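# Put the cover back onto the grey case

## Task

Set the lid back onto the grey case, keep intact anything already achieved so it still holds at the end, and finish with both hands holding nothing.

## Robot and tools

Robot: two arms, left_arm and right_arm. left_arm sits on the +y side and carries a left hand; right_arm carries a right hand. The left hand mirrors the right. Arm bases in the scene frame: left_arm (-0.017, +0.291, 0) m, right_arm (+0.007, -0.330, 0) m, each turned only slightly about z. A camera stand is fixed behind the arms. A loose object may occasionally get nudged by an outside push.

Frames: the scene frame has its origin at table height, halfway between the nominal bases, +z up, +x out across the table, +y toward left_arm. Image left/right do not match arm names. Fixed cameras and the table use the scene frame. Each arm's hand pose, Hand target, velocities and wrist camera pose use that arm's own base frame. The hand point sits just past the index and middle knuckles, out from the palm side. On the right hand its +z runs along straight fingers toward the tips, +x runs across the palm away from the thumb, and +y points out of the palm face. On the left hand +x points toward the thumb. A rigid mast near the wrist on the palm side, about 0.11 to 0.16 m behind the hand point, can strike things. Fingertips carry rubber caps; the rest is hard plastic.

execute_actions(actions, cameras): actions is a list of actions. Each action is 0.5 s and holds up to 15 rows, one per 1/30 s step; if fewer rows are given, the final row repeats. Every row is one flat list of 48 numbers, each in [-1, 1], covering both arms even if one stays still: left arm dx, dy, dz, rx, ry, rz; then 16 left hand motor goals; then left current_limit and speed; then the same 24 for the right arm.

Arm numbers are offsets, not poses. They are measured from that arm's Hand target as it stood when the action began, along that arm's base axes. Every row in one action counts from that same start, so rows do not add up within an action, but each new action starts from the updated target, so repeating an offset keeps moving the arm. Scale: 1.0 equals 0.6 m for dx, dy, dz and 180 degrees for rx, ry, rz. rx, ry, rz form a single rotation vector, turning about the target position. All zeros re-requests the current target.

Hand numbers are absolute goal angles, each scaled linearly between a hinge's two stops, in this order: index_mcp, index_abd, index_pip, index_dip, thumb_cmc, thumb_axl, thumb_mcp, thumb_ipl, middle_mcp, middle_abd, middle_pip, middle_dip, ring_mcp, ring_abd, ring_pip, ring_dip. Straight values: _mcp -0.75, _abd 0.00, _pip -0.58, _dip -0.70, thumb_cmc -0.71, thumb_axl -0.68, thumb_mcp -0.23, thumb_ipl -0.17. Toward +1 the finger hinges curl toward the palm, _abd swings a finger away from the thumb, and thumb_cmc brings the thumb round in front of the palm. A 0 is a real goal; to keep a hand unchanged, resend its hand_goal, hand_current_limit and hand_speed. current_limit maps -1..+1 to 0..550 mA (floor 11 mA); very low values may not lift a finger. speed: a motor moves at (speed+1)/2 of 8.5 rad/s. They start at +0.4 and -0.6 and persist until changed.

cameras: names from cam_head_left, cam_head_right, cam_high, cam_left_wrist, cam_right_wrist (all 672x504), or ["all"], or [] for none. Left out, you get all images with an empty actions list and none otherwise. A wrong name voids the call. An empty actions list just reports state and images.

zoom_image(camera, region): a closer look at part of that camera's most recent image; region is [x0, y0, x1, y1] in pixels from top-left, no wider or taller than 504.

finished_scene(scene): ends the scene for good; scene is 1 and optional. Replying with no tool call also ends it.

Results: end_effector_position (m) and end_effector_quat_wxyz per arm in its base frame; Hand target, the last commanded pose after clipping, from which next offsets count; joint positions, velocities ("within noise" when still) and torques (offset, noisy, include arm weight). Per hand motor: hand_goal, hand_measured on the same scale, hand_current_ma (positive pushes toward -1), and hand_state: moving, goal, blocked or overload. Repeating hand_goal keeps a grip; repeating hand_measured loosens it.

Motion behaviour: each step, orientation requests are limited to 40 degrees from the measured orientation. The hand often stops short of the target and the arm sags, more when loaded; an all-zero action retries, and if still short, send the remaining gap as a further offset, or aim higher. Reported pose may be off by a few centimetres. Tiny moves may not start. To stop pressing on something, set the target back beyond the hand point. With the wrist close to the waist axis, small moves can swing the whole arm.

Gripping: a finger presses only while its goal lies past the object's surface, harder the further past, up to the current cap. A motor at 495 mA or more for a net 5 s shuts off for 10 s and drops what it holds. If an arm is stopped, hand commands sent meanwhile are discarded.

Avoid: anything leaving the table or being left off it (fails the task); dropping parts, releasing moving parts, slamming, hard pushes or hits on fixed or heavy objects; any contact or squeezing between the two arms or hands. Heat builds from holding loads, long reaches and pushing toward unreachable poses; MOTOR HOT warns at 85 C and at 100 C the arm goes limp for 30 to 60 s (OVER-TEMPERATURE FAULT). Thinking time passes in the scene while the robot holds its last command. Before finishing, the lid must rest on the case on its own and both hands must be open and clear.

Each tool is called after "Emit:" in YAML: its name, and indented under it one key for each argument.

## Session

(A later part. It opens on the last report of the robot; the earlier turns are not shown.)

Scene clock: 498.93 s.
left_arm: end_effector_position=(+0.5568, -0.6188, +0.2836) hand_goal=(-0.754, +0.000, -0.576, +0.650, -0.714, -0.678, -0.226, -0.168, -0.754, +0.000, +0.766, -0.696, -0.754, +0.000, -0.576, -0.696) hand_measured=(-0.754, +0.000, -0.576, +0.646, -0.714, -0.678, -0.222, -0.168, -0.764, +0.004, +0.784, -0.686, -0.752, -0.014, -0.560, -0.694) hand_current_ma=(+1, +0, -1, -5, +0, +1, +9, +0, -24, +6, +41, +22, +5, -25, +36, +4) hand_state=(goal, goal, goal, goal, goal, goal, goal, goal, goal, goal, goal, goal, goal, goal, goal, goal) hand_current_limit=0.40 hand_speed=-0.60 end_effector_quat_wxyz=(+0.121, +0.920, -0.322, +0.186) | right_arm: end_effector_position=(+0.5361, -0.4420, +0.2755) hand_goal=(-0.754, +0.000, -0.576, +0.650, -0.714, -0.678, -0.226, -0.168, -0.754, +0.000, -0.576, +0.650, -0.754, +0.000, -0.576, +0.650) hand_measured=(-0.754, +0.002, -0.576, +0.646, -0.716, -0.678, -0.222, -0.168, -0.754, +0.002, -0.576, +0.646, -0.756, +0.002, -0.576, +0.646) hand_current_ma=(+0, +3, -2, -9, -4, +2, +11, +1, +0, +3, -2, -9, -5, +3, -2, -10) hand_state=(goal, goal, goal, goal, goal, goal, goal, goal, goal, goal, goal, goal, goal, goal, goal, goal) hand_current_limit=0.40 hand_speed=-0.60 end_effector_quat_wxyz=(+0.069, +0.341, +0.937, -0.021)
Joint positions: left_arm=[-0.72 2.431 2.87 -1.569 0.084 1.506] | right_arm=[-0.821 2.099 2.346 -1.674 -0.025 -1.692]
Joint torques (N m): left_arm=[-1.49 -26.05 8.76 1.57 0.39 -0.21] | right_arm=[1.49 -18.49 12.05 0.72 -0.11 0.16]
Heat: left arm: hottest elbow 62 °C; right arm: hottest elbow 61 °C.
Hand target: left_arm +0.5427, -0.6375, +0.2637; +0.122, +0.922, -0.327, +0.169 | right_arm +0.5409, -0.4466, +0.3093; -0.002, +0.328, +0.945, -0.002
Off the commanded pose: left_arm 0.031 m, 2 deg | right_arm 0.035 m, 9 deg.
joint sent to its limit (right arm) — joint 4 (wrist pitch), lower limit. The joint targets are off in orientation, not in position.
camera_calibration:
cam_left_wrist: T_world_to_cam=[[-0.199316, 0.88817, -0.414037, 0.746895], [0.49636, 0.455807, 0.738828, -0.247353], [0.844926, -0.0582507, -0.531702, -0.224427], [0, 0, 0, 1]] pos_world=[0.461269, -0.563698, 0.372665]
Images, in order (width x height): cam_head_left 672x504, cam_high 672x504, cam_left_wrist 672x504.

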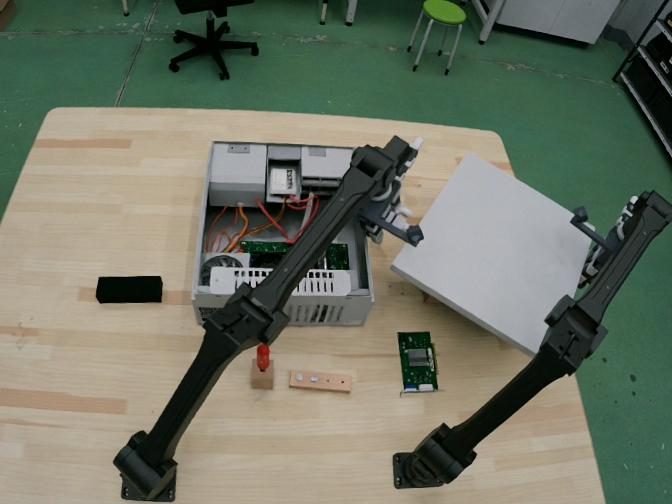

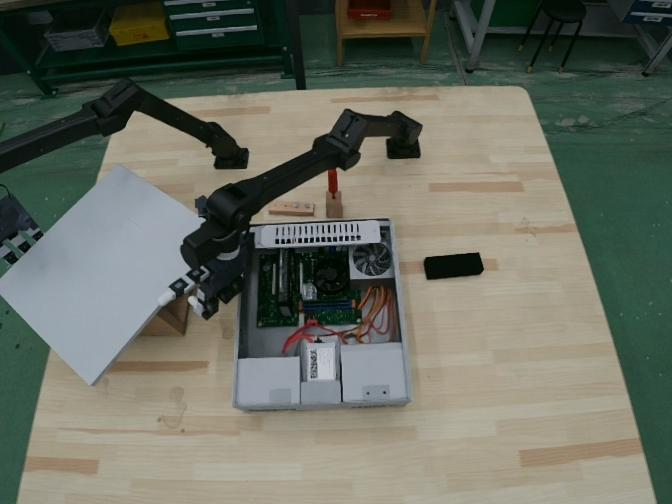

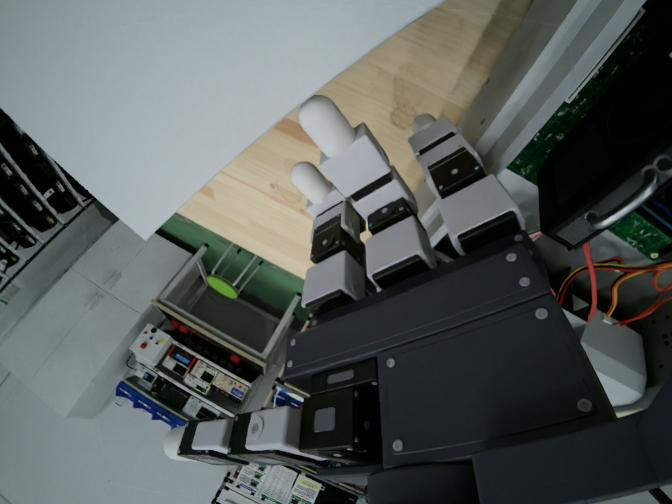

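Emit:
execute_actions:
  actions:
    - [[0.038,0.05,-0.02,0,0,0,-0.754,0,-0.576,0.65,-0.714,-0.678,-0.226,-0.168,-0.754,0,0.766,-0.696,-0.754,0,-0.576,-0.696,0.4,-0.6,0,0,0,0,0,0,-0.754,0,-0.576,0.65,-0.714,-0.678,-0.226,-0.168,-0.754,0,-0.576,0.65,-0.754,0,-0.576,0.65,0.4,-0.6]]
    - [[0,0,-0.03,0,0,0,-0.754,0,-0.576,0.65,-0.714,-0.678,-0.226,-0.168,-0.754,0,0.766,-0.696,-0.754,0,-0.576,-0.696,0.4,-0.6,0,0,0,0,0,0,-0.754,0,-0.576,0.65,-0.714,-0.678,-0.226,-0.168,-0.754,0,-0.576,0.65,-0.754,0,-0.576,0.65,0.4,-0.6]]
  cameras: ["cam_high", "cam_left_wrist", "cam_head_left"]

Emit:
zoom_image:
  camera: "cam_head_left"
  region: [330, 110, 490, 280]

Emit:
zoom_image:
  camera: "cam_high"
  region: [130, 180, 290, 360]

Scene clock: 509.10 s.
left_arm: end_effector_position=(+0.5564, -0.6124, +0.2859) hand_goal=(-0.754, +0.000, -0.576, +0.650, -0.714, -0.678, -0.226, -0.168, -0.754, +0.000, +0.766, -0.696, -0.754, +0.000, -0.576, -0.696) hand_measured=(-0.754, +0.000, -0.576, +0.646, -0.714, -0.678, -0.222, -0.168, -0.764, +0.004, +0.764, -0.694, -0.756, -0.008, -0.564, -0.694) hand_current_ma=(+1, +0, -1, -5, +0, +1, +9, +0, -22, +5, -3, +1, -3, -14, +26, +4) hand_state=(goal, goal, goal, goal, goal, goal, goal, goal, goal, goal, goal, goal, goal, goal, goal, goal) hand_current_limit=0.40 hand_speed=-0.60 end_effector_quat_wxyz=(+0.138, +0.913, -0.327, +0.202) | right_arm: end_effector_position=(+0.5361, -0.4420, +0.2755) hand_goal=(-0.754, +0.000, -0.576, +0.650, -0.714, -0.678, -0.226, -0.168, -0.754, +0.000, -0.576, +0.650, -0.754, +0.000, -0.576, +0.650) hand_measured=(-0.754, +0.002, -0.576, +0.646, -0.716, -0.678, -0.222, -0.168, -0.754, +0.002, -0.576, +0.646, -0.756, +0.002, -0.576, +0.646) hand_current_ma=(+0, +3, -2, -9, -4, +2, +11, +1, +0, +3, -2, -9, -5, +3, -2, -10) hand_state=(goal, goal, goal, goal, goal, goal, goal, goal, goal, goal, goal, goal, goal, goal, goal, goal) hand_current_limit=0.40 hand_speed=-0.60 end_effector_quat_wxyz=(+0.069, +0.341, +0.937, -0.021)
Joint positions: left_arm=[-0.709 2.289 2.589 -1.388 0.11 1.522] | right_arm=[-0.821 2.099 2.346 -1.674 -0.025 -1.692]
Joint torques (N m): left_arm=[1.26 -23.06 6.98 1.72 0.21 0.08] | right_arm=[1.49 -18.55 12.03 0.7 -0.1 0.15]
Heat: left arm: hottest elbow 60 °C; right arm: hottest elbow 62 °C.
Hand target: left_arm +0.5656, -0.6074, +0.2336; +0.122, +0.922, -0.326, +0.169 | right_arm +0.5409, -0.4466, +0.3093; -0.002, +0.328, +0.945, -0.002
Off the commanded pose: left_arm 0.053 m, 4 deg | right_arm 0.035 m, 9 deg.
joint sent to its limit (right arm) — joint 4 (wrist pitch), lower limit. The joint targets are off in orientation, not in position.
camera_calibration:
cam_left_wrist: T_world_to_cam=[[-0.176694, 0.873335, -0.453944, 0.731795], [0.487188, 0.478343, 0.730641, -0.23063], [0.855235, -0.092056, -0.509999, -0.25518], [0, 0, 0, 1]] pos_world=[0.459903, -0.552273, 0.37056]
Images, in order (width x height): cam_head_left 672x504, cam_high 672x504, cam_left_wrist 672x504.

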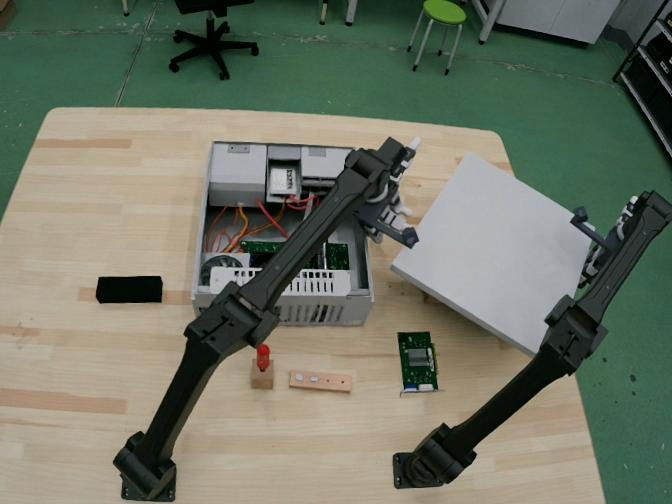

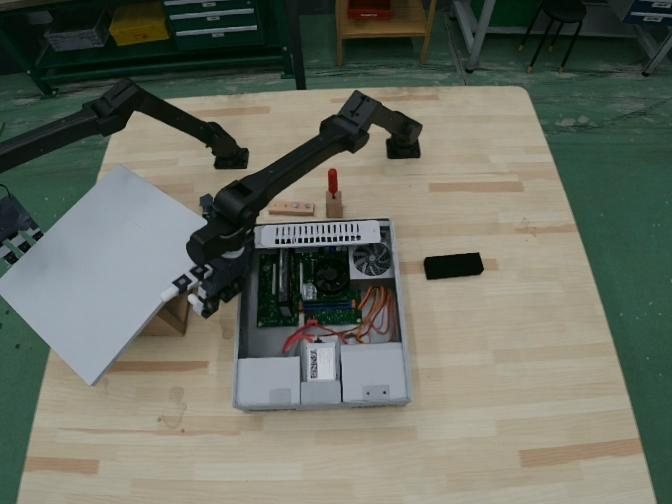

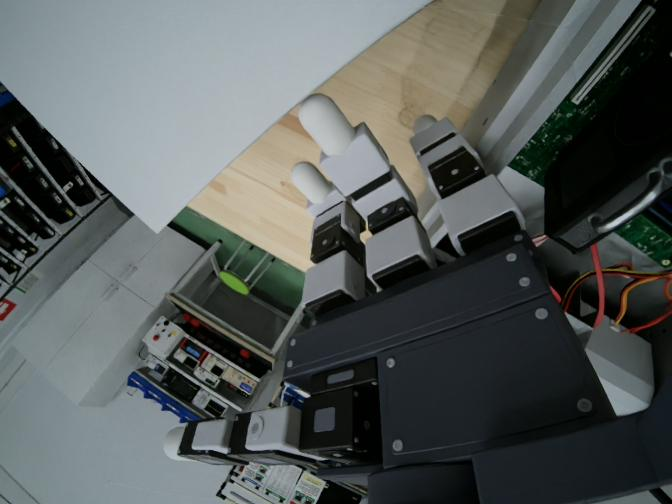

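Scaled by 2.965 from the camera's 672x504 image, which has a finer 960x720 frame.

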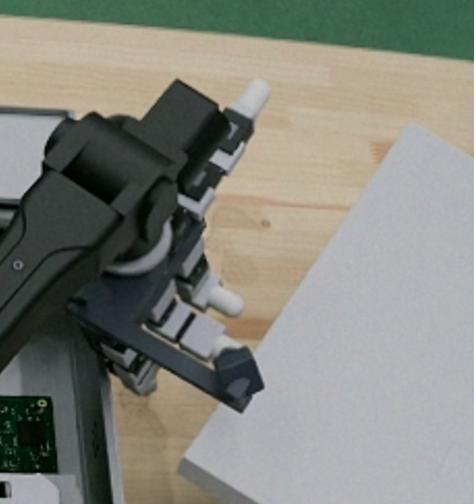

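Scaled by 2.800 from the camera's 672x504 image, which has a finer 960x720 frame.

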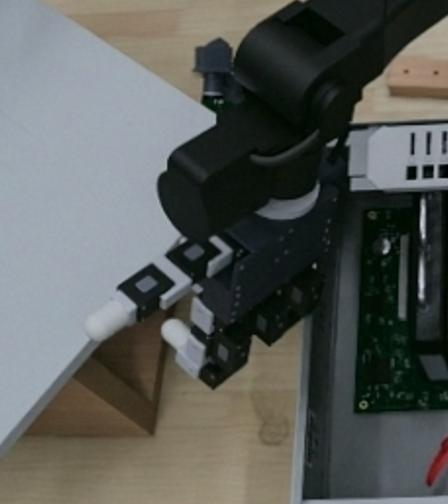

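Emit:
execute_actions:
  actions:
    - [[0,0,0.13,0,0,0,-0.754,0,-0.576,0.65,-0.714,-0.678,-0.226,-0.168,-0.754,0,-0.576,0.65,-0.754,0,-0.576,-0.696,0.4,-0.6,0,0,0,0,0,0,-0.754,0,-0.576,0.65,-0.714,-0.678,-0.226,-0.168,-0.754,0,-0.576,0.65,-0.754,0,-0.576,0.65,0.4,-0.6]]
    - [[-0.04,0,0.03,0.034,0.044,0,-0.754,0,-0.576,0.65,-0.714,-0.678,-0.226,-0.168,-0.754,0,-0.576,0.65,-0.754,0,-0.576,0.65,0.4,-0.6,0,0,0,0,0,0,-0.754,0,-0.576,0.65,-0.714,-0.678,-0.226,-0.168,-0.754,0,-0.576,0.65,-0.754,0,-0.576,0.65,0.4,-0.6]]
    - [[-0.054,-0.006,0,0.034,0.044,0,-0.754,0,-0.576,0.65,-0.714,-0.678,-0.226,-0.168,-0.754,0,-0.576,0.65,-0.754,0,-0.576,0.65,0.4,-0.6,0,0,0,0,0,0,-0.754,0,-0.576,0.65,-0.714,-0.678,-0.226,-0.168,-0.754,0,-0.576,0.65,-0.754,0,-0.576,0.65,0.4,-0.6]]
  cameras: ["cam_high", "cam_left_wrist", "cam_head_left"]

Emit:
zoom_image:
  camera: "cam_head_left"
  region: [330, 110, 490, 280]

Emit:
zoom_image:
  camera: "cam_high"
  region: [130, 180, 290, 360]

Scene clock: 551.93 s.
left_arm: end_effector_position=(+0.5120, -0.6134, +0.3209) hand_goal=(-0.754, +0.000, -0.576, +0.650, -0.714, -0.678, -0.226, -0.168, -0.754, +0.000, -0.576, +0.650, -0.754, +0.000, -0.576, +0.650) hand_measured=(-0.754, +0.000, -0.576, +0.646, -0.714, -0.678, -0.222, -0.168, -0.758, +0.002, -0.578, +0.646, -0.752, -0.002, -0.574, +0.646) hand_current_ma=(+0, +0, -1, -5, -1, +1, +9, +0, -7, +3, -3, -6, +2, -2, +3, -6) hand_state=(goal, goal, goal, goal, goal, goal, goal, goal, goal, goal, goal, goal, goal, goal, goal, goal) hand_current_limit=0.40 hand_speed=-0.60 end_effector_quat_wxyz=(+0.145, +0.940, -0.283, +0.123) | right_arm: end_effector_position=(+0.5361, -0.4420, +0.2755) hand_goal=(-0.754, +0.000, -0.576, +0.650, -0.714, -0.678, -0.226, -0.168, -0.754, +0.000, -0.576, +0.650, -0.754, +0.000, -0.576, +0.650) hand_measured=(-0.754, +0.002, -0.576, +0.646, -0.716, -0.678, -0.222, -0.168, -0.754, +0.002, -0.576, +0.646, -0.756, +0.002, -0.576, +0.646) hand_current_ma=(+0, +3, -2, -9, -4, +2, +11, +1, +0, +3, -2, -9, -5, +3, -2, -10) hand_state=(goal, goal, goal, goal, goal, goal, goal, goal, goal, goal, goal, goal, goal, goal, goal, goal) hand_current_limit=0.40 hand_speed=-0.60 end_effector_quat_wxyz=(+0.069, +0.341, +0.937, -0.021)
Joint positions: left_arm=[-0.743 2.351 2.828 -1.696 0.151 1.385] | right_arm=[-0.821 2.099 2.346 -1.674 -0.025 -1.692]
Joint torques (N m): left_arm=[0.32 -28.04 8.55 0.98 0.42 -0.11] | right_arm=[1.44 -18.43 12.04 0.7 -0.11 0.15]
Heat: left arm: hottest elbow 50 °C; right arm: hottest elbow 63 °C.
Hand target: left_arm +0.5092, -0.6110, +0.3298; +0.067, +0.944, -0.323, +0.005 | right_arm +0.5409, -0.4466, +0.3093; -0.002, +0.328, +0.945, -0.002
Off the commanded pose: left_arm 0.010 m, 17 deg | right_arm 0.035 m, 9 deg.
elbow stopped short (left arm): the move would have taken joint 3 (elbow) straighter than the controller allows.
joint sent to its limit (left arm) — joint 4 (wrist pitch), lower limit. The joint targets are off in orientation, not in position.
joint sent to its limit (right arm) — joint 4 (wrist pitch), lower limit. The joint targets are off in orientation, not in position.
camera_calibration:
cam_left_wrist: T_world_to_cam=[[-0.313442, 0.867579, -0.386083, 0.785324], [0.571146, 0.497049, 0.653249, -0.240701], [0.758648, -0.0157537, -0.65131, -0.0578476], [0, 0, 0, 1]] pos_world=[0.427515, -0.562602, 0.422761]
Images, in order (width x height): cam_head_left 672x504, cam_high 672x504, cam_left_wrist 672x504.

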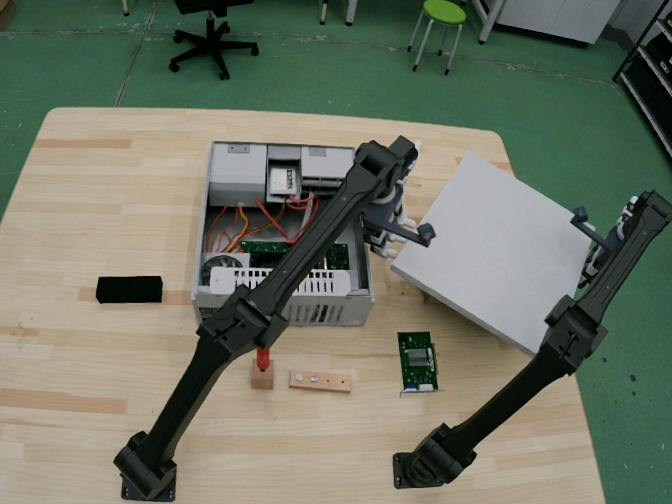

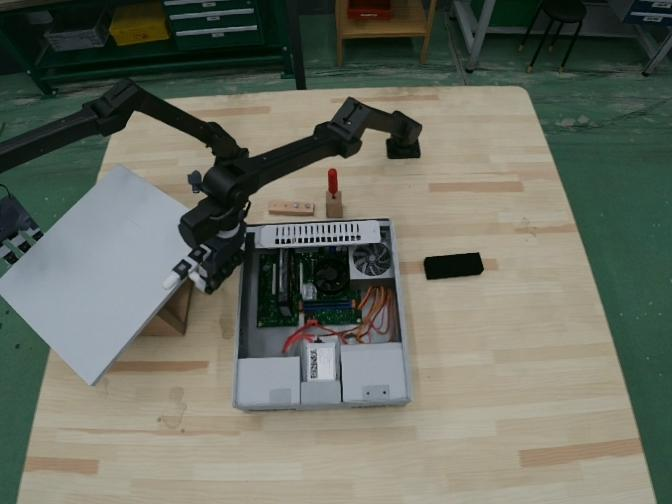

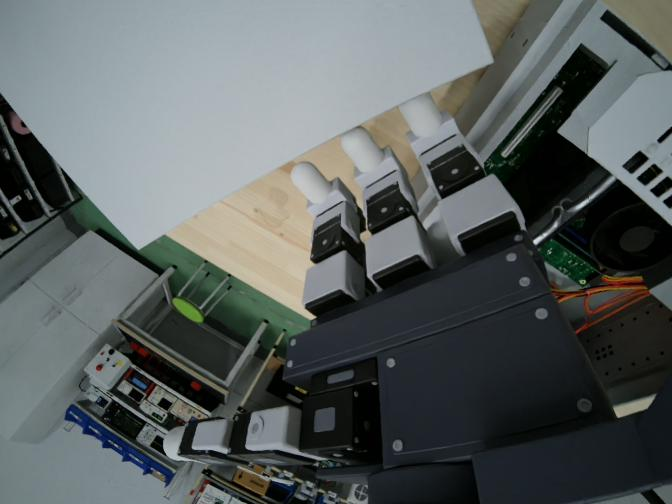

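Scaled by 2.965 from the camera's 672x504 image, which has a finer 960x720 frame.

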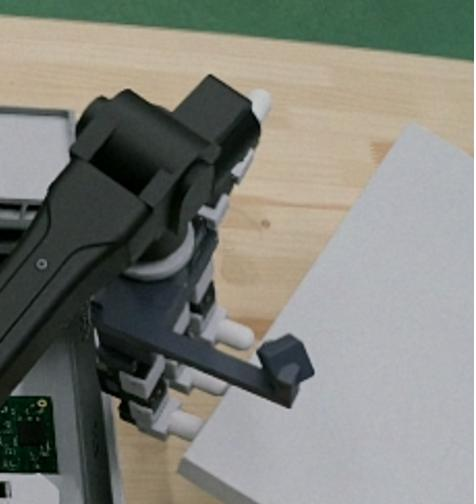

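Scaled by 2.800 from the camera's 672x504 image, which has a finer 960x720 frame.

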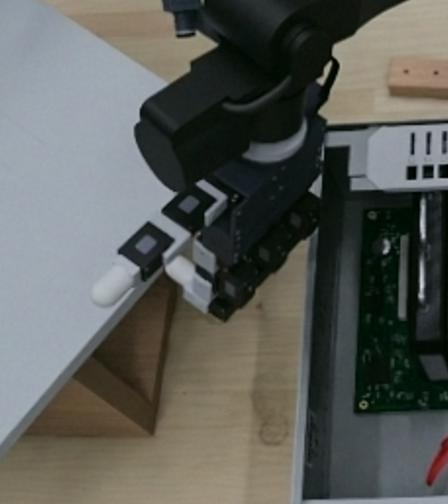

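Emit:
execute_actions:
  actions:
    - [[-0.032,0,-0.05,0,0,0,-0.754,0,-0.576,0.65,-0.714,-0.678,-0.226,-0.168,-0.754,0,-0.576,0.65,-0.754,0,-0.576,0.65,0.4,-0.6,0,0,0,0,0,0,-0.754,0,-0.576,0.65,-0.714,-0.678,-0.226,-0.168,-0.754,0,-0.576,0.65,-0.754,0,-0.576,0.65,0.4,-0.6]]
    - [[0,0,-0.035,0,0,0,-0.754,0,-0.576,0.65,-0.714,-0.678,-0.226,-0.168,-0.754,0,-0.576,0.65,-0.754,0,-0.576,0.65,0.4,-0.6,0,0,0,0,0,0,-0.754,0,-0.576,0.65,-0.714,-0.678,-0.226,-0.168,-0.754,0,-0.576,0.65,-0.754,0,-0.576,0.65,0.4,-0.6]]
  cameras: ["cam_high", "cam_left_wrist", "cam_head_left"]

Emit:
zoom_image:
  camera: "cam_head_left"
  region: [330, 110, 490, 280]

Emit:
zoom_image:
  camera: "cam_high"
  region: [130, 180, 290, 360]

Scene clock: 576.27 s.
left_arm: end_effector_position=(+0.4904, -0.6167, +0.2839) hand_goal=(-0.754, +0.000, -0.576, +0.650, -0.714, -0.678, -0.226, -0.168, -0.754, +0.000, -0.576, +0.650, -0.754, +0.000, -0.576, +0.650) hand_measured=(-0.754, +0.000, -0.576, +0.646, -0.716, -0.678, -0.222, -0.168, -0.756, +0.002, -0.578, +0.646, -0.734, -0.010, -0.570, +0.646) hand_current_ma=(+0, +0, -1, -5, -1, +1, +9, +0, -4, +3, -3, -5, +52, -17, +12, -6) hand_state=(goal, goal, goal, goal, goal, goal, goal, goal, goal, goal, goal, goal, goal, goal, goal, goal) hand_current_limit=0.40 hand_speed=-0.60 end_effector_quat_wxyz=(+0.124, +0.945, -0.292, +0.077) | right_arm: end_effector_position=(+0.5361, -0.4420, +0.2755) hand_goal=(-0.754, +0.000, -0.576, +0.650, -0.714, -0.678, -0.226, -0.168, -0.754, +0.000, -0.576, +0.650, -0.754, +0.000, -0.576, +0.650) hand_measured=(-0.754, +0.002, -0.576, +0.646, -0.716, -0.678, -0.222, -0.168, -0.754, +0.002, -0.576, +0.646, -0.756, +0.002, -0.576, +0.646) hand_current_ma=(+0, +3, -2, -9, -4, +2, +11, +1, +0, +3, -2, -9, -5, +3, -2, -10) hand_state=(goal, goal, goal, goal, goal, goal, goal, goal, goal, goal, goal, goal, goal, goal, goal, goal) hand_current_limit=0.40 hand_speed=-0.60 end_effector_quat_wxyz=(+0.069, +0.341, +0.937, -0.021)
Joint positions: left_arm=[-0.765 2.325 2.702 -1.696 0.152 1.385] | right_arm=[-0.821 2.099 2.346 -1.674 -0.025 -1.692]
Joint torques (N m): left_arm=[0.56 -27.16 8.14 0.75 -0.09 0.22] | right_arm=[1.49 -18.49 12.01 0.7 -0.11 0.16]
Heat: left arm: hottest elbow 51 °C; right arm: hottest elbow 63 °C.
Hand target: left_arm +0.4900, -0.6110, +0.2789; +0.068, +0.944, -0.323, +0.005 | right_arm +0.5409, -0.4466, +0.3093; -0.002, +0.328, +0.945, -0.002
Off the commanded pose: left_arm 0.008 m, 11 deg | right_arm 0.035 m, 9 deg.
joint sent to its limit (left arm) — joint 4 (wrist pitch), lower limit. The joint targets are off in orientation, not in position.
joint sent to its limit (right arm) — joint 4 (wrist pitch), lower limit. The joint targets are off in orientation, not in position.
camera_calibration:
cam_left_wrist: T_world_to_cam=[[-0.318854, 0.898017, -0.303145, 0.765077], [0.628894, 0.439743, 0.641185, -0.26278], [0.709101, 0.013798, -0.704972, -0.00776128], [0, 0, 0, 1]] pos_world=[0.414712, -0.571389, 0.394948]
Images, in order (width x height): cam_head_left 672x504, cam_high 672x504, cam_left_wrist 672x504.

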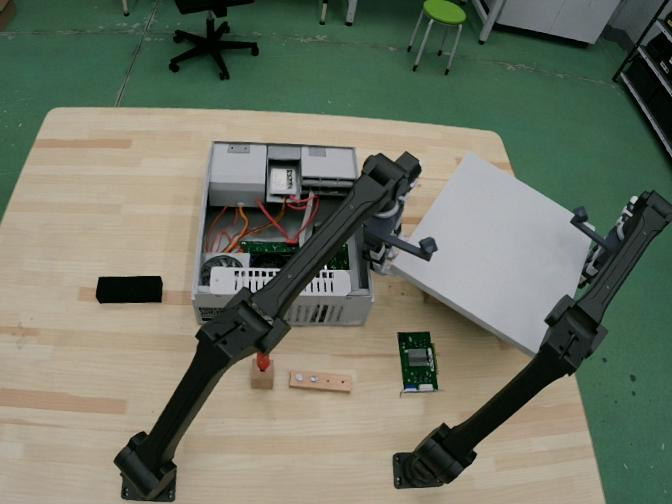

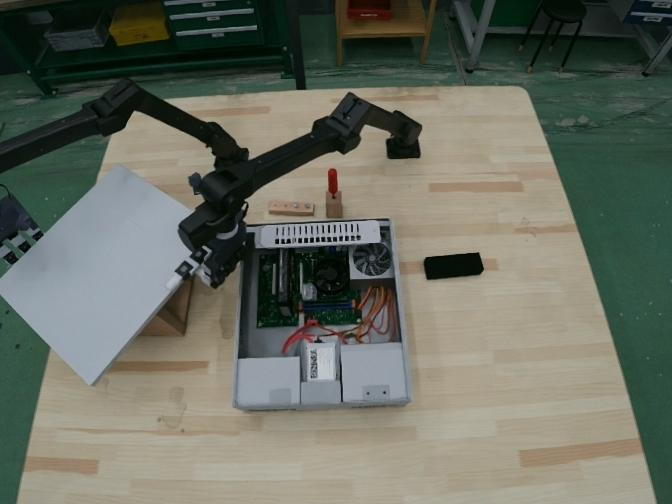

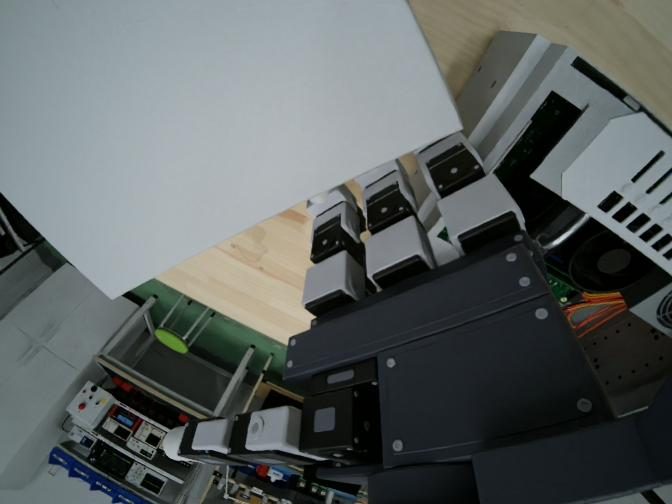

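Scaled by 2.965 from the camera's 672x504 image, which has a finer 960x720 frame.

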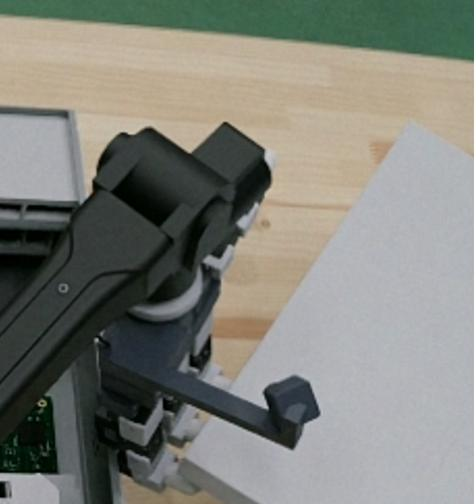

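Scaled by 2.800 from the camera's 672x504 image, which has a finer 960x720 frame.

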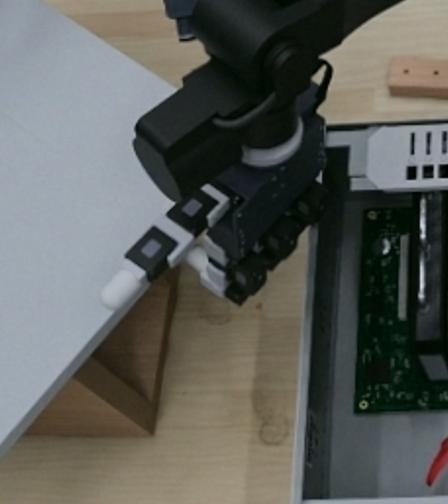

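Emit:
execute_actions:
  actions:
    - [[-0.006,-0.055,0,0,0,0,-0.754,0,-0.576,0.65,-0.714,-0.678,-0.226,-0.168,-0.754,0,-0.576,0.65,-0.754,0,-0.576,0.65,0.4,-0.6,0,0,0.02,0,0,0,-0.754,0,-0.576,0.65,-0.714,-0.678,-0.226,-0.168,-0.754,0,-0.576,0.65,-0.754,0,-0.576,0.65,0.4,-0.6]]
    - [[0,0,0.03,0,0,0,-0.754,0,-0.576,0.65,-0.714,-0.678,-0.226,-0.168,-0.754,0,-0.576,0.65,-0.754,0,-0.576,0.65,0.4,-0.6,0,0,0.02,0,0,0,-0.754,0,-0.576,0.65,-0.714,-0.678,-0.226,-0.168,-0.754,0,-0.576,0.65,-0.754,0,-0.576,0.65,0.4,-0.6]]
  cameras: ["cam_left_wrist", "cam_right_wrist", "cam_head_left"]

Scene clock: 582.70 s.
left_arm: end_effector_position=(+0.4839, -0.6374, +0.2902) hand_goal=(-0.754, +0.000, -0.576, +0.650, -0.714, -0.678, -0.226, -0.168, -0.754, +0.000, -0.576, +0.650, -0.754, +0.000, -0.576, +0.650) hand_measured=(-0.754, +0.000, -0.576, +0.646, -0.716, -0.678, -0.222, -0.168, -0.756, +0.002, -0.578, +0.646, -0.758, -0.002, -0.574, +0.646) hand_current_ma=(+0, +0, -1, -5, -1, +1, +9, +0, -4, +3, -3, -5, -6, -2, +3, -6) hand_state=(goal, goal, goal, goal, goal, goal, goal, goal, goal, goal, goal, goal, goal, goal, goal, goal) hand_current_limit=0.40 hand_speed=-0.60 end_effector_quat_wxyz=(+0.131, +0.944, -0.289, +0.092) | right_arm: end_effector_position=(+0.5367, -0.4419, +0.2818) hand_goal=(-0.754, +0.000, -0.576, +0.650, -0.714, -0.678, -0.226, -0.168, -0.754, +0.000, -0.576, +0.650, -0.754, +0.000, -0.576, +0.650) hand_measured=(-0.754, +0.002, -0.580, +0.644, -0.716, -0.678, -0.222, -0.168, -0.754, +0.002, -0.576, +0.646, -0.756, +0.002, -0.576, +0.646) hand_current_ma=(-1, +3, -13, -21, -4, +2, +11, +1, +0, +3, -2, -9, -7, +3, -2, -10) hand_state=(goal, goal, goal, goal, goal, goal, goal, goal, goal, goal, goal, goal, goal, goal, goal, goal) hand_current_limit=0.40 hand_speed=-0.60 end_effector_quat_wxyz=(+0.075, +0.341, +0.937, -0.022)
Joint positions: left_arm=[-0.794 2.359 2.776 -1.698 0.141 1.351] | right_arm=[-0.821 2.094 2.352 -1.674 -0.028 -1.69]
Joint torques (N m): left_arm=[0.21 -24.76 13.42 0.87 0.38 -0.05] | right_arm=[1.49 -19.49 12.89 0.72 -0.23 0.2]
Heat: left arm: hottest elbow 51 °C; right arm: hottest elbow 63 °C.
Hand target: left_arm +0.4863, -0.6440, +0.2969; +0.068, +0.944, -0.323, +0.005 | right_arm +0.5410, -0.4465, +0.3334; -0.002, +0.328, +0.945, -0.002
Off the commanded pose: left_arm 0.010 m, 13 deg | right_arm 0.052 m, 9 deg.
joint sent to its limit (left arm) — joint 4 (wrist pitch), lower limit. The joint targets are off in orientation, not in position.
joint sent to its limit (right arm) — joint 4 (wrist pitch), lower limit. The joint targets are off in position and orientation.
camera_calibration:
cam_left_wrist: T_world_to_cam=[[-0.317571, 0.888945, -0.330038, 0.784905], [0.60995, 0.457996, 0.646684, -0.234356], [0.726023, 0.00406116, -0.687659, -0.0179574], [0, 0, 0, 1]] pos_world=[0.405247, -0.59033, 0.398255]
cam_right_wrist: T_world_to_cam=[[0.995837, -0.0108461, 0.0905061, -0.531991], [-0.0765642, -0.638341, 0.765937, -0.49695], [0.0494663, -0.769678, -0.636514, -0.0582943], [0, 0, 0, 1]] pos_world=[0.494611, -0.367861, 0.391675]
Images, in order (width x height): cam_head_left 672x504, cam_left_wrist 672x504, cam_right_wrist 672x504.

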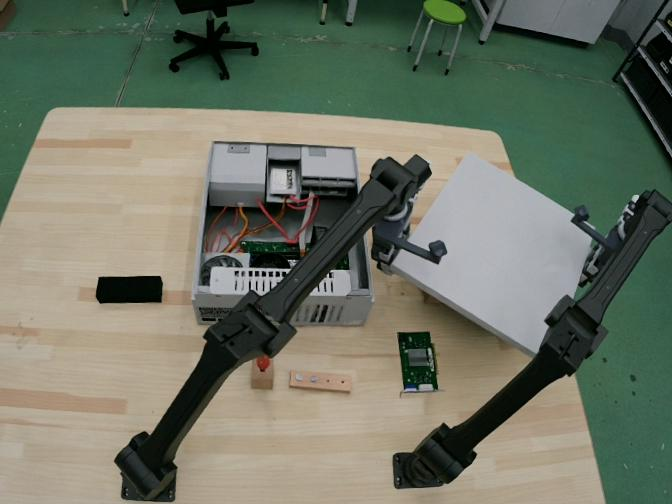

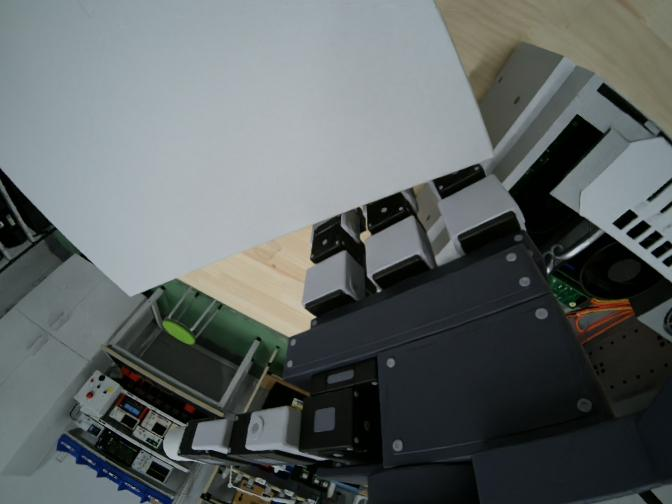

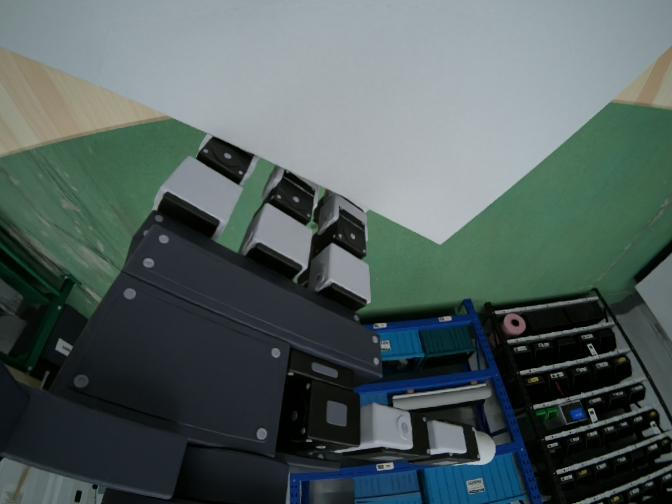

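Emit:
execute_actions:
  actions:
    - [[0,0,0,-0.053,-0.04,0,-0.754,0,-0.576,0.65,-0.714,-0.678,-0.226,-0.168,-0.754,0,-0.576,0.65,-0.754,0,-0.576,0.65,0.4,-0.6,0,0,-0.047,-0.041,-0.0525,0,-0.754,0,-0.576,0.65,-0.714,-0.678,-0.226,-0.168,-0.754,0,-0.576,0.65,-0.754,0,-0.576,0.65,0.4,-0.6]]
    - [[0,0,0.025,0,0,0,-0.754,0,-0.576,0.65,-0.714,-0.678,-0.226,-0.168,-0.754,0,-0.576,0.65,-0.754,0,-0.576,0.65,0.4,-0.6,0,0,0,0,0,0,-0.754,0,-0.576,0.65,-0.714,-0.678,-0.226,-0.168,-0.754,0,-0.576,0.65,-0.754,0,-0.576,0.65,0.4,-0.6]]
  cameras: []

Scene clock: 591.33 s.
left_arm: end_effector_position=(+0.4829, -0.6399, +0.3038) hand_goal=(-0.754, +0.000, -0.576, +0.650, -0.714, -0.678, -0.226, -0.168, -0.754, +0.000, -0.576, +0.650, -0.754, +0.000, -0.576, +0.650) hand_measured=(-0.758, +0.004, -0.578, +0.646, -0.716, -0.678, -0.222, -0.168, -0.756, +0.002, -0.578, +0.646, -0.758, -0.002, -0.574, +0.646) hand_current_ma=(-5, +4, -4, -6, -1, +1, +9, +0, -4, +3, -3, -5, -5, -2, +3, -6) hand_state=(goal, goal, goal, goal, goal, goal, goal, goal, goal, goal, goal, goal, goal, goal, goal, goal) hand_current_limit=0.40 hand_speed=-0.60 end_effector_quat_wxyz=(+0.140, +0.934, -0.309, +0.110) | right_arm: end_effector_position=(+0.5358, -0.4405, +0.2816) hand_goal=(-0.754, +0.000, -0.576, +0.650, -0.714, -0.678, -0.226, -0.168, -0.754, +0.000, -0.576, +0.650, -0.754, +0.000, -0.576, +0.650) hand_measured=(-0.758, +0.002, -0.580, +0.644, -0.716, -0.678, -0.222, -0.168, -0.754, +0.002, -0.576, +0.646, -0.756, +0.002, -0.576, +0.646) hand_current_ma=(-12, +3, -13, -21, -4, +2, +11, +1, +0, +3, -2, -9, -5, +3, -2, -10) hand_state=(goal, goal, goal, goal, goal, goal, goal, goal, goal, goal, goal, goal, goal, goal, goal, goal) hand_current_limit=0.40 hand_speed=-0.60 end_effector_quat_wxyz=(+0.075, +0.332, +0.940, -0.023)
Joint positions: left_arm=[-0.794 2.371 2.827 -1.698 0.146 1.391] | right_arm=[-0.821 2.094 2.352 -1.674 -0.028 -1.709]
Joint torques (N m): left_arm=[0.38 -25.35 13.59 0.98 0.39 0.04] | right_arm=[1.55 -17.14 12.45 0.73 -0.03 -0.01]
Heat: left arm: hottest elbow 55 °C; right arm: hottest elbow 62 °C.
Hand target: left_arm +0.4864, -0.6440, +0.3116; +0.125, +0.933, -0.325, +0.091 | right_arm +0.5410, -0.4465, +0.3052; +0.097, +0.327, +0.939, -0.035
Off the commanded pose: left_arm 0.010 m, 3 deg | right_arm 0.025 m, 3 deg.
joint sent to its limit (left arm) — joint 4 (wrist pitch), lower limit. The joint targets are off in orientation, not in position.
joint sent to its limit (right arm) — joint 4 (wrist pitch), lower limit. The joint targets still meet the commanded pose.
No camera images: "cameras" was empty.

Emit:
execute_actions:
  actions:
    - [[0,0,0.03,0,0,0,-0.754,0,-0.576,0.65,-0.714,-0.678,-0.226,-0.168,-0.754,0,-0.576,0.65,-0.754,0,-0.576,0.65,0.4,-0.6,0,0,0.035,0,0,0,-0.754,0,-0.576,0.65,-0.714,-0.678,-0.226,-0.168,-0.754,0,-0.576,0.65,-0.754,0,-0.576,0.65,0.4,-0.6]]
  cameras: []

Emit:
execute_actions:
  actions:
    - [[0,0,0.03,0,0,0,-0.754,0,-0.576,0.65,-0.714,-0.678,-0.226,-0.168,-0.754,0,-0.576,0.65,-0.754,0,-0.576,0.65,0.4,-0.6,0,0,0.03,0,0,0,-0.754,0,-0.576,0.65,-0.714,-0.678,-0.226,-0.168,-0.754,0,-0.576,0.65,-0.754,0,-0.576,0.65,0.4,-0.6]]
  cameras: ["all"]

Scene clock: 595.20 s.
left_arm: end_effector_position=(+0.4826, -0.6397, +0.3078) hand_goal=(-0.754, +0.000, -0.576, +0.650, -0.714, -0.678, -0.226, -0.168, -0.754, +0.000, -0.576, +0.650, -0.754, +0.000, -0.576, +0.650) hand_measured=(-0.762, +0.008, -0.582, +0.646, -0.716, -0.678, -0.222, -0.168, -0.756, +0.002, -0.578, +0.646, -0.758, -0.002, -0.574, +0.646) hand_current_ma=(-18, +12, -10, -6, -1, +1, +9, +0, -4, +3, -3, -5, -5, -2, +3, -6) hand_state=(goal, goal, goal, goal, goal, goal, goal, goal, goal, goal, goal, goal, goal, goal, goal, goal) hand_current_limit=0.40 hand_speed=-0.60 end_effector_quat_wxyz=(+0.141, +0.934, -0.309, +0.113) | right_arm: end_effector_position=(+0.5364, -0.4410, +0.2840) hand_goal=(-0.754, +0.000, -0.576, +0.650, -0.714, -0.678, -0.226, -0.168, -0.754, +0.000, -0.576, +0.650, -0.754, +0.000, -0.576, +0.650) hand_measured=(-0.760, +0.004, -0.582, +0.642, -0.716, -0.678, -0.222, -0.168, -0.754, +0.002, -0.576, +0.646, -0.756, +0.002, -0.576, +0.646) hand_current_ma=(-17, +10, -21, -22, -4, +2, +11, +1, +0, +3, -2, -9, -5, +3, -2, -10) hand_state=(goal, goal, goal, goal, goal, goal, goal, goal, goal, goal, goal, goal, goal, goal, goal, goal) hand_current_limit=0.40 hand_speed=-0.60 end_effector_quat_wxyz=(+0.078, +0.332, +0.940, -0.024)
Joint positions: left_arm=[-0.794 2.371 2.836 -1.702 0.147 1.391] | right_arm=[-0.821 2.094 2.358 -1.674 -0.029 -1.709]
Joint torques (N m): left_arm=[0.38 -25.93 14.34 1.18 0.46 -0.07] | right_arm=[1.38 -18.61 13.07 0.75 -0.19 0.05]
Heat: left arm: hottest elbow 57 °C; right arm: hottest elbow 62 °C.
Hand target: left_arm +0.4864, -0.6440, +0.3297; +0.125, +0.933, -0.325, +0.091 | right_arm +0.5410, -0.4465, +0.3262; +0.097, +0.327, +0.939, -0.035
Off the commanded pose: left_arm 0.023 m, 4 deg | right_arm 0.043 m, 3 deg.
joint sent to its limit (left arm) — joint 4 (wrist pitch), lower limit. The joint targets are off in orientation, not in position.
joint sent to its limit (right arm) — joint 4 (wrist pitch), lower limit. The joint targets still meet the commanded pose.
No camera images: "cameras" was empty.

Scene clock: 595.90 s.
left_arm: end_effector_position=(+0.4836, -0.6408, +0.3194) hand_goal=(-0.754, +0.000, -0.576, +0.650, -0.714, -0.678, -0.226, -0.168, -0.754, +0.000, -0.576, +0.650, -0.754, +0.000, -0.576, +0.650) hand_measured=(-0.766, +0.010, -0.582, +0.646, -0.716, -0.678, -0.222, -0.168, -0.756, +0.002, -0.578, +0.646, -0.758, -0.002, -0.574, +0.646) hand_current_ma=(-25, +19, -13, -7, -1, +1, +9, +0, -4, +3, -3, -5, -5, -2, +3, -6) hand_state=(goal, goal, goal, goal, goal, goal, goal, goal, goal, goal, goal, goal, goal, goal, goal, goal) hand_current_limit=0.40 hand_speed=-0.60 end_effector_quat_wxyz=(+0.149, +0.933, -0.304, +0.122) | right_arm: end_effector_position=(+0.5386, -0.4421, +0.2937) hand_goal=(-0.754, +0.000, -0.576, +0.650, -0.714, -0.678, -0.226, -0.168, -0.754, +0.000, -0.576, +0.650, -0.754, +0.000, -0.576, +0.650) hand_measured=(-0.760, +0.004, -0.584, +0.642, -0.716, -0.678, -0.222, -0.168, -0.754, +0.002, -0.576, +0.646, -0.756, +0.002, -0.576, +0.646) hand_current_ma=(-20, +13, -22, -22, -4, +2, +11, +1, +0, +3, -2, -9, -5, +3, -2, -10) hand_state=(goal, goal, goal, goal, goal, goal, goal, goal, goal, goal, goal, goal, goal, goal, goal, goal) hand_current_limit=0.40 hand_speed=-0.60 end_effector_quat_wxyz=(+0.088, +0.332, +0.939, -0.027)
Joint positions: left_arm=[-0.794 2.371 2.861 -1.702 0.15 1.38] | right_arm=[-0.821 2.093 2.377 -1.674 -0.034 -1.709]
Joint torques (N m): left_arm=[0.56 -26.64 14.31 1.24 0.46 -0.1] | right_arm=[1.26 -19.49 12.94 0.79 -0.17 0.11]
Heat: left arm: hottest elbow 57 °C; right arm: hottest elbow 62 °C.
Hand target: left_arm +0.4864, -0.6440, +0.3476; +0.125, +0.933, -0.325, +0.091 | right_arm +0.5409, -0.4465, +0.3443; +0.097, +0.327, +0.939, -0.036
Off the commanded pose: left_arm 0.029 m, 5 deg | right_arm 0.051 m, 1 deg.
joint sent to its limit (left arm) — joint 4 (wrist pitch), lower limit. The joint targets are off in orientation, not in position.
joint sent to its limit (right arm) — joint 4 (wrist pitch), lower limit. The joint targets are off in position and orientation.
camera_calibration:
cam_left_wrist: T_world_to_cam=[[-0.272377, 0.879284, -0.390731, 0.788887], [0.590322, 0.473386, 0.653777, -0.234462], [0.759823, -0.0525834, -0.648, -0.0629131], [0, 0, 0, 1]] pos_world=[0.401085, -0.585973, 0.420761]
cam_right_wrist: T_world_to_cam=[[0.993777, 0.0106139, 0.11088, -0.53031], [-0.079888, -0.625769, 0.775907, -0.501599], [0.0776208, -0.779937, -0.621027, -0.0752242], [0, 0, 0, 1]] pos_world=[0.492777, -0.366927, 0.401279]

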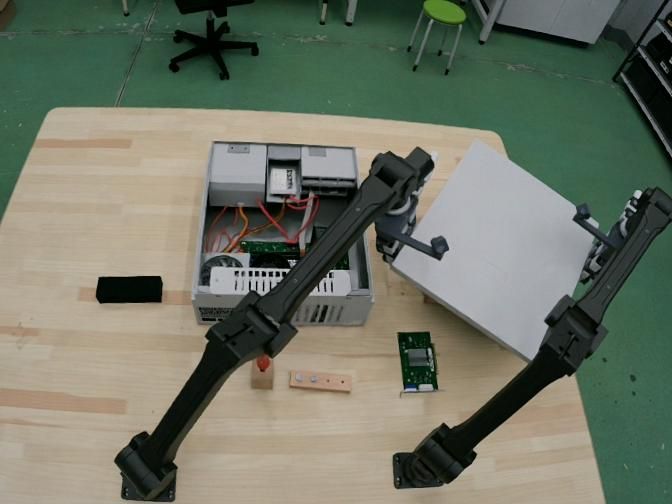

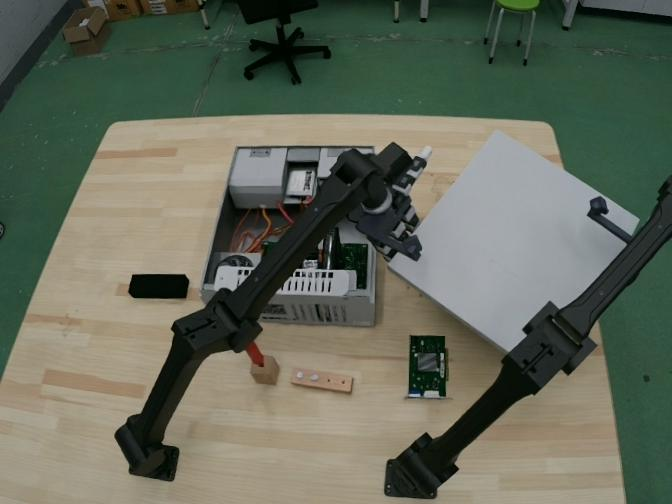

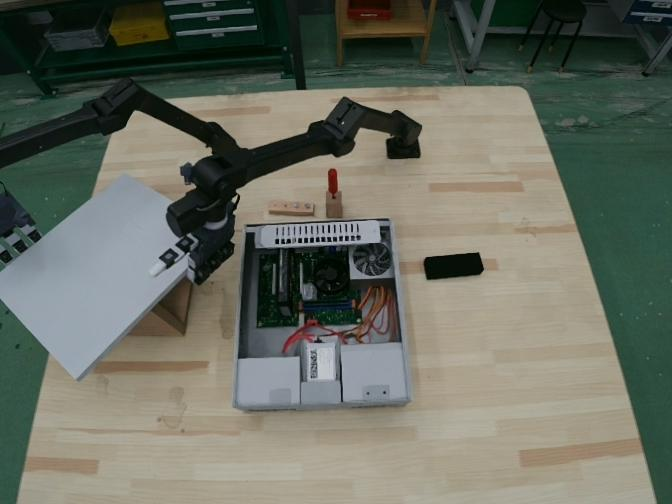

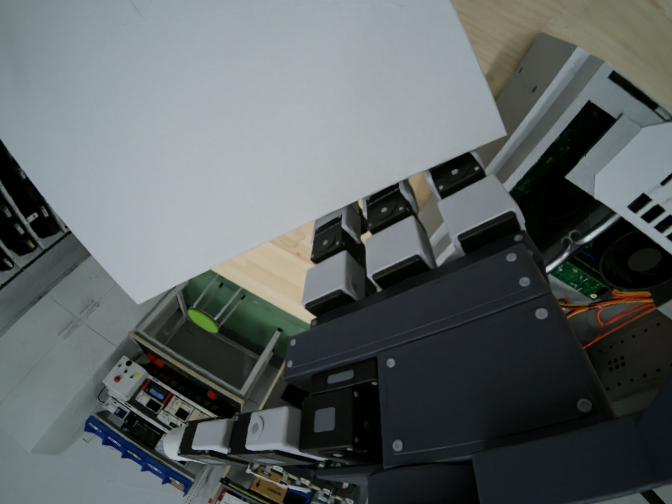

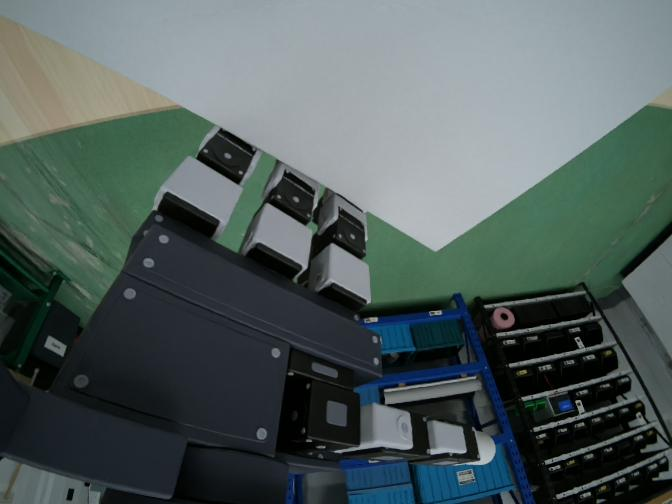

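Emit:
execute_actions:
  actions:
    - [[0,0,0,0,0,0,-0.754,0,-0.576,0.65,-0.714,-0.678,-0.226,-0.168,-0.754,0,0.1,-0.03,-0.754,0,0.3,-0.2,0.4,-0.8,0,0,0,0,0,0,-0.754,0,-0.576,0.65,-0.714,-0.678,-0.226,-0.168,-0.754,0,0,0.07,-0.754,0,0.2,-0.13,0.4,-0.8]]
    - [[0,0,0,0,0,0,-0.754,0,-0.576,0.65,-0.714,-0.678,-0.226,-0.168,-0.754,0,0.431,-0.362,-0.754,0,0.737,-0.62,0.4,-0.8,0,0,0,0,0,0,-0.754,0,-0.576,0.65,-0.714,-0.678,-0.226,-0.168,-0.754,0,0.153,-0.087,-0.754,0,0.504,-0.435,0.4,-0.8]]
  cameras: ["cam_head_left", "cam_head_right", "cam_high"]

Scene clock: 608.00 s.
left_arm: end_effector_position=(+0.4890, -0.6385, +0.3134) hand_goal=(-0.754, +0.000, -0.576, +0.650, -0.714, -0.678, -0.226, -0.168, -0.754, +0.000, +0.430, -0.362, -0.754, +0.000, +0.736, -0.620) hand_measured=(-0.758, +0.004, -0.580, +0.646, -0.716, -0.678, -0.222, -0.168, -0.770, +0.008, +0.418, -0.360, -0.774, +0.008, +0.710, -0.620) hand_current_ma=(-7, +7, -7, -6, -1, +1, +9, +0, -42, +13, -24, +3, -55, +13, -68, +1) hand_state=(goal, goal, goal, goal, goal, goal, goal, goal, goal, goal, goal, goal, blocked, goal, blocked, goal) hand_current_limit=0.40 hand_speed=-0.80 end_effector_quat_wxyz=(+0.145, +0.935, -0.301, +0.120) | right_arm: end_effector_position=(+0.5379, -0.4427, +0.2934) hand_goal=(-0.754, +0.000, -0.576, +0.650, -0.714, -0.678, -0.226, -0.168, -0.754, +0.000, +0.152, -0.088, -0.754, +0.000, +0.504, -0.436) hand_measured=(-0.754, +0.004, -0.580, +0.646, -0.716, -0.678, -0.222, -0.168, -0.758, +0.000, +0.146, -0.086, -0.784, +0.012, +0.452, -0.442) hand_current_ma=(+1, +9, -8, -9, -4, +2, +11, +1, -13, +2, -19, +6, -119, +35, -209, -15) hand_state=(goal, goal, goal, goal, goal, goal, goal, goal, goal, goal, goal, goal, blocked, goal, blocked, goal) hand_current_limit=0.40 hand_speed=-0.80 end_effector_quat_wxyz=(+0.087, +0.331, +0.939, -0.028)
Joint positions: left_arm=[-0.788 2.378 2.861 -1.702 0.146 1.38] | right_arm=[-0.822 2.093 2.377 -1.674 -0.032 -1.712]
Joint torques (N m): left_arm=[0.03 -27.34 14.38 1.2 0.6 -0.11] | right_arm=[1.32 -19.43 12.96 0.79 -0.27 0.13]
Heat: left arm: hottest elbow 65 °C; right arm: hottest elbow 64 °C.
Hand target: left_arm +0.4862, -0.6440, +0.3477; +0.125, +0.933, -0.325, +0.091 | right_arm +0.5408, -0.4467, +0.3443; +0.097, +0.327, +0.939, -0.036
Off the commanded pose: left_arm 0.035 m, 5 deg | right_arm 0.051 m, 1 deg.
joint sent to its limit (left arm) — joint 4 (wrist pitch), lower limit. The joint targets are off in orientation, not in position.
joint sent to its limit (right arm) — joint 4 (wrist pitch), lower limit. The joint targets are off in position and orientation.
Images, in order (width x height): cam_head_left 672x504, cam_head_right 672x504, cam_high 672x504.

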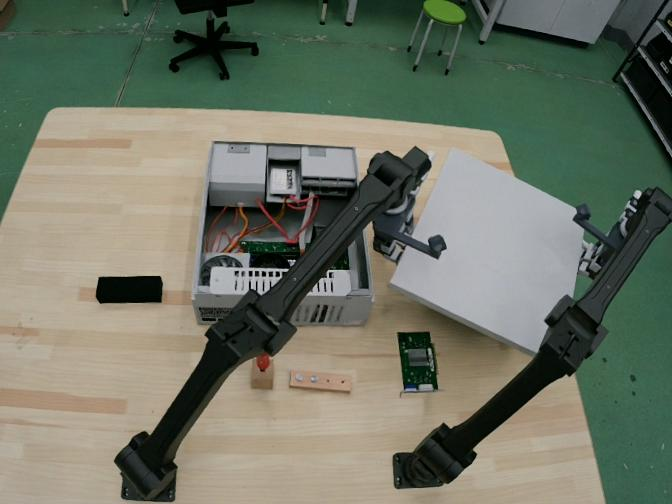

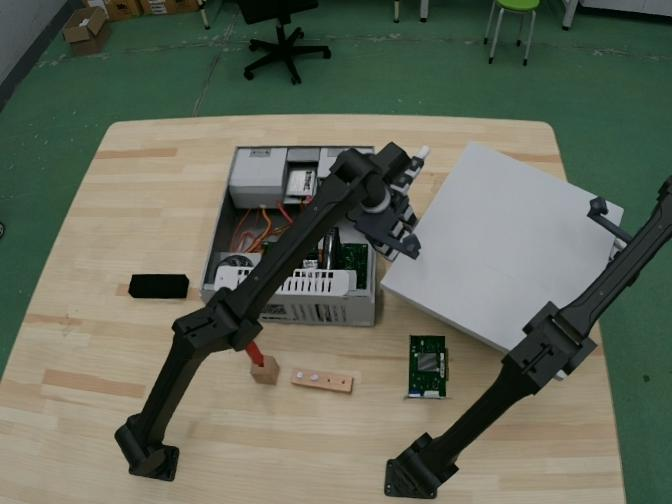

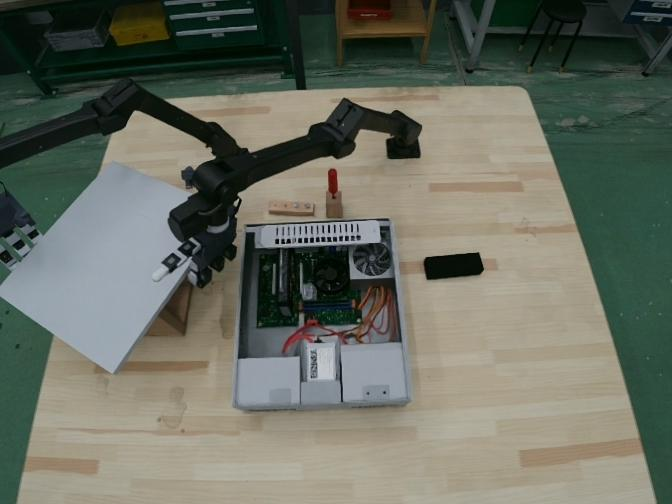

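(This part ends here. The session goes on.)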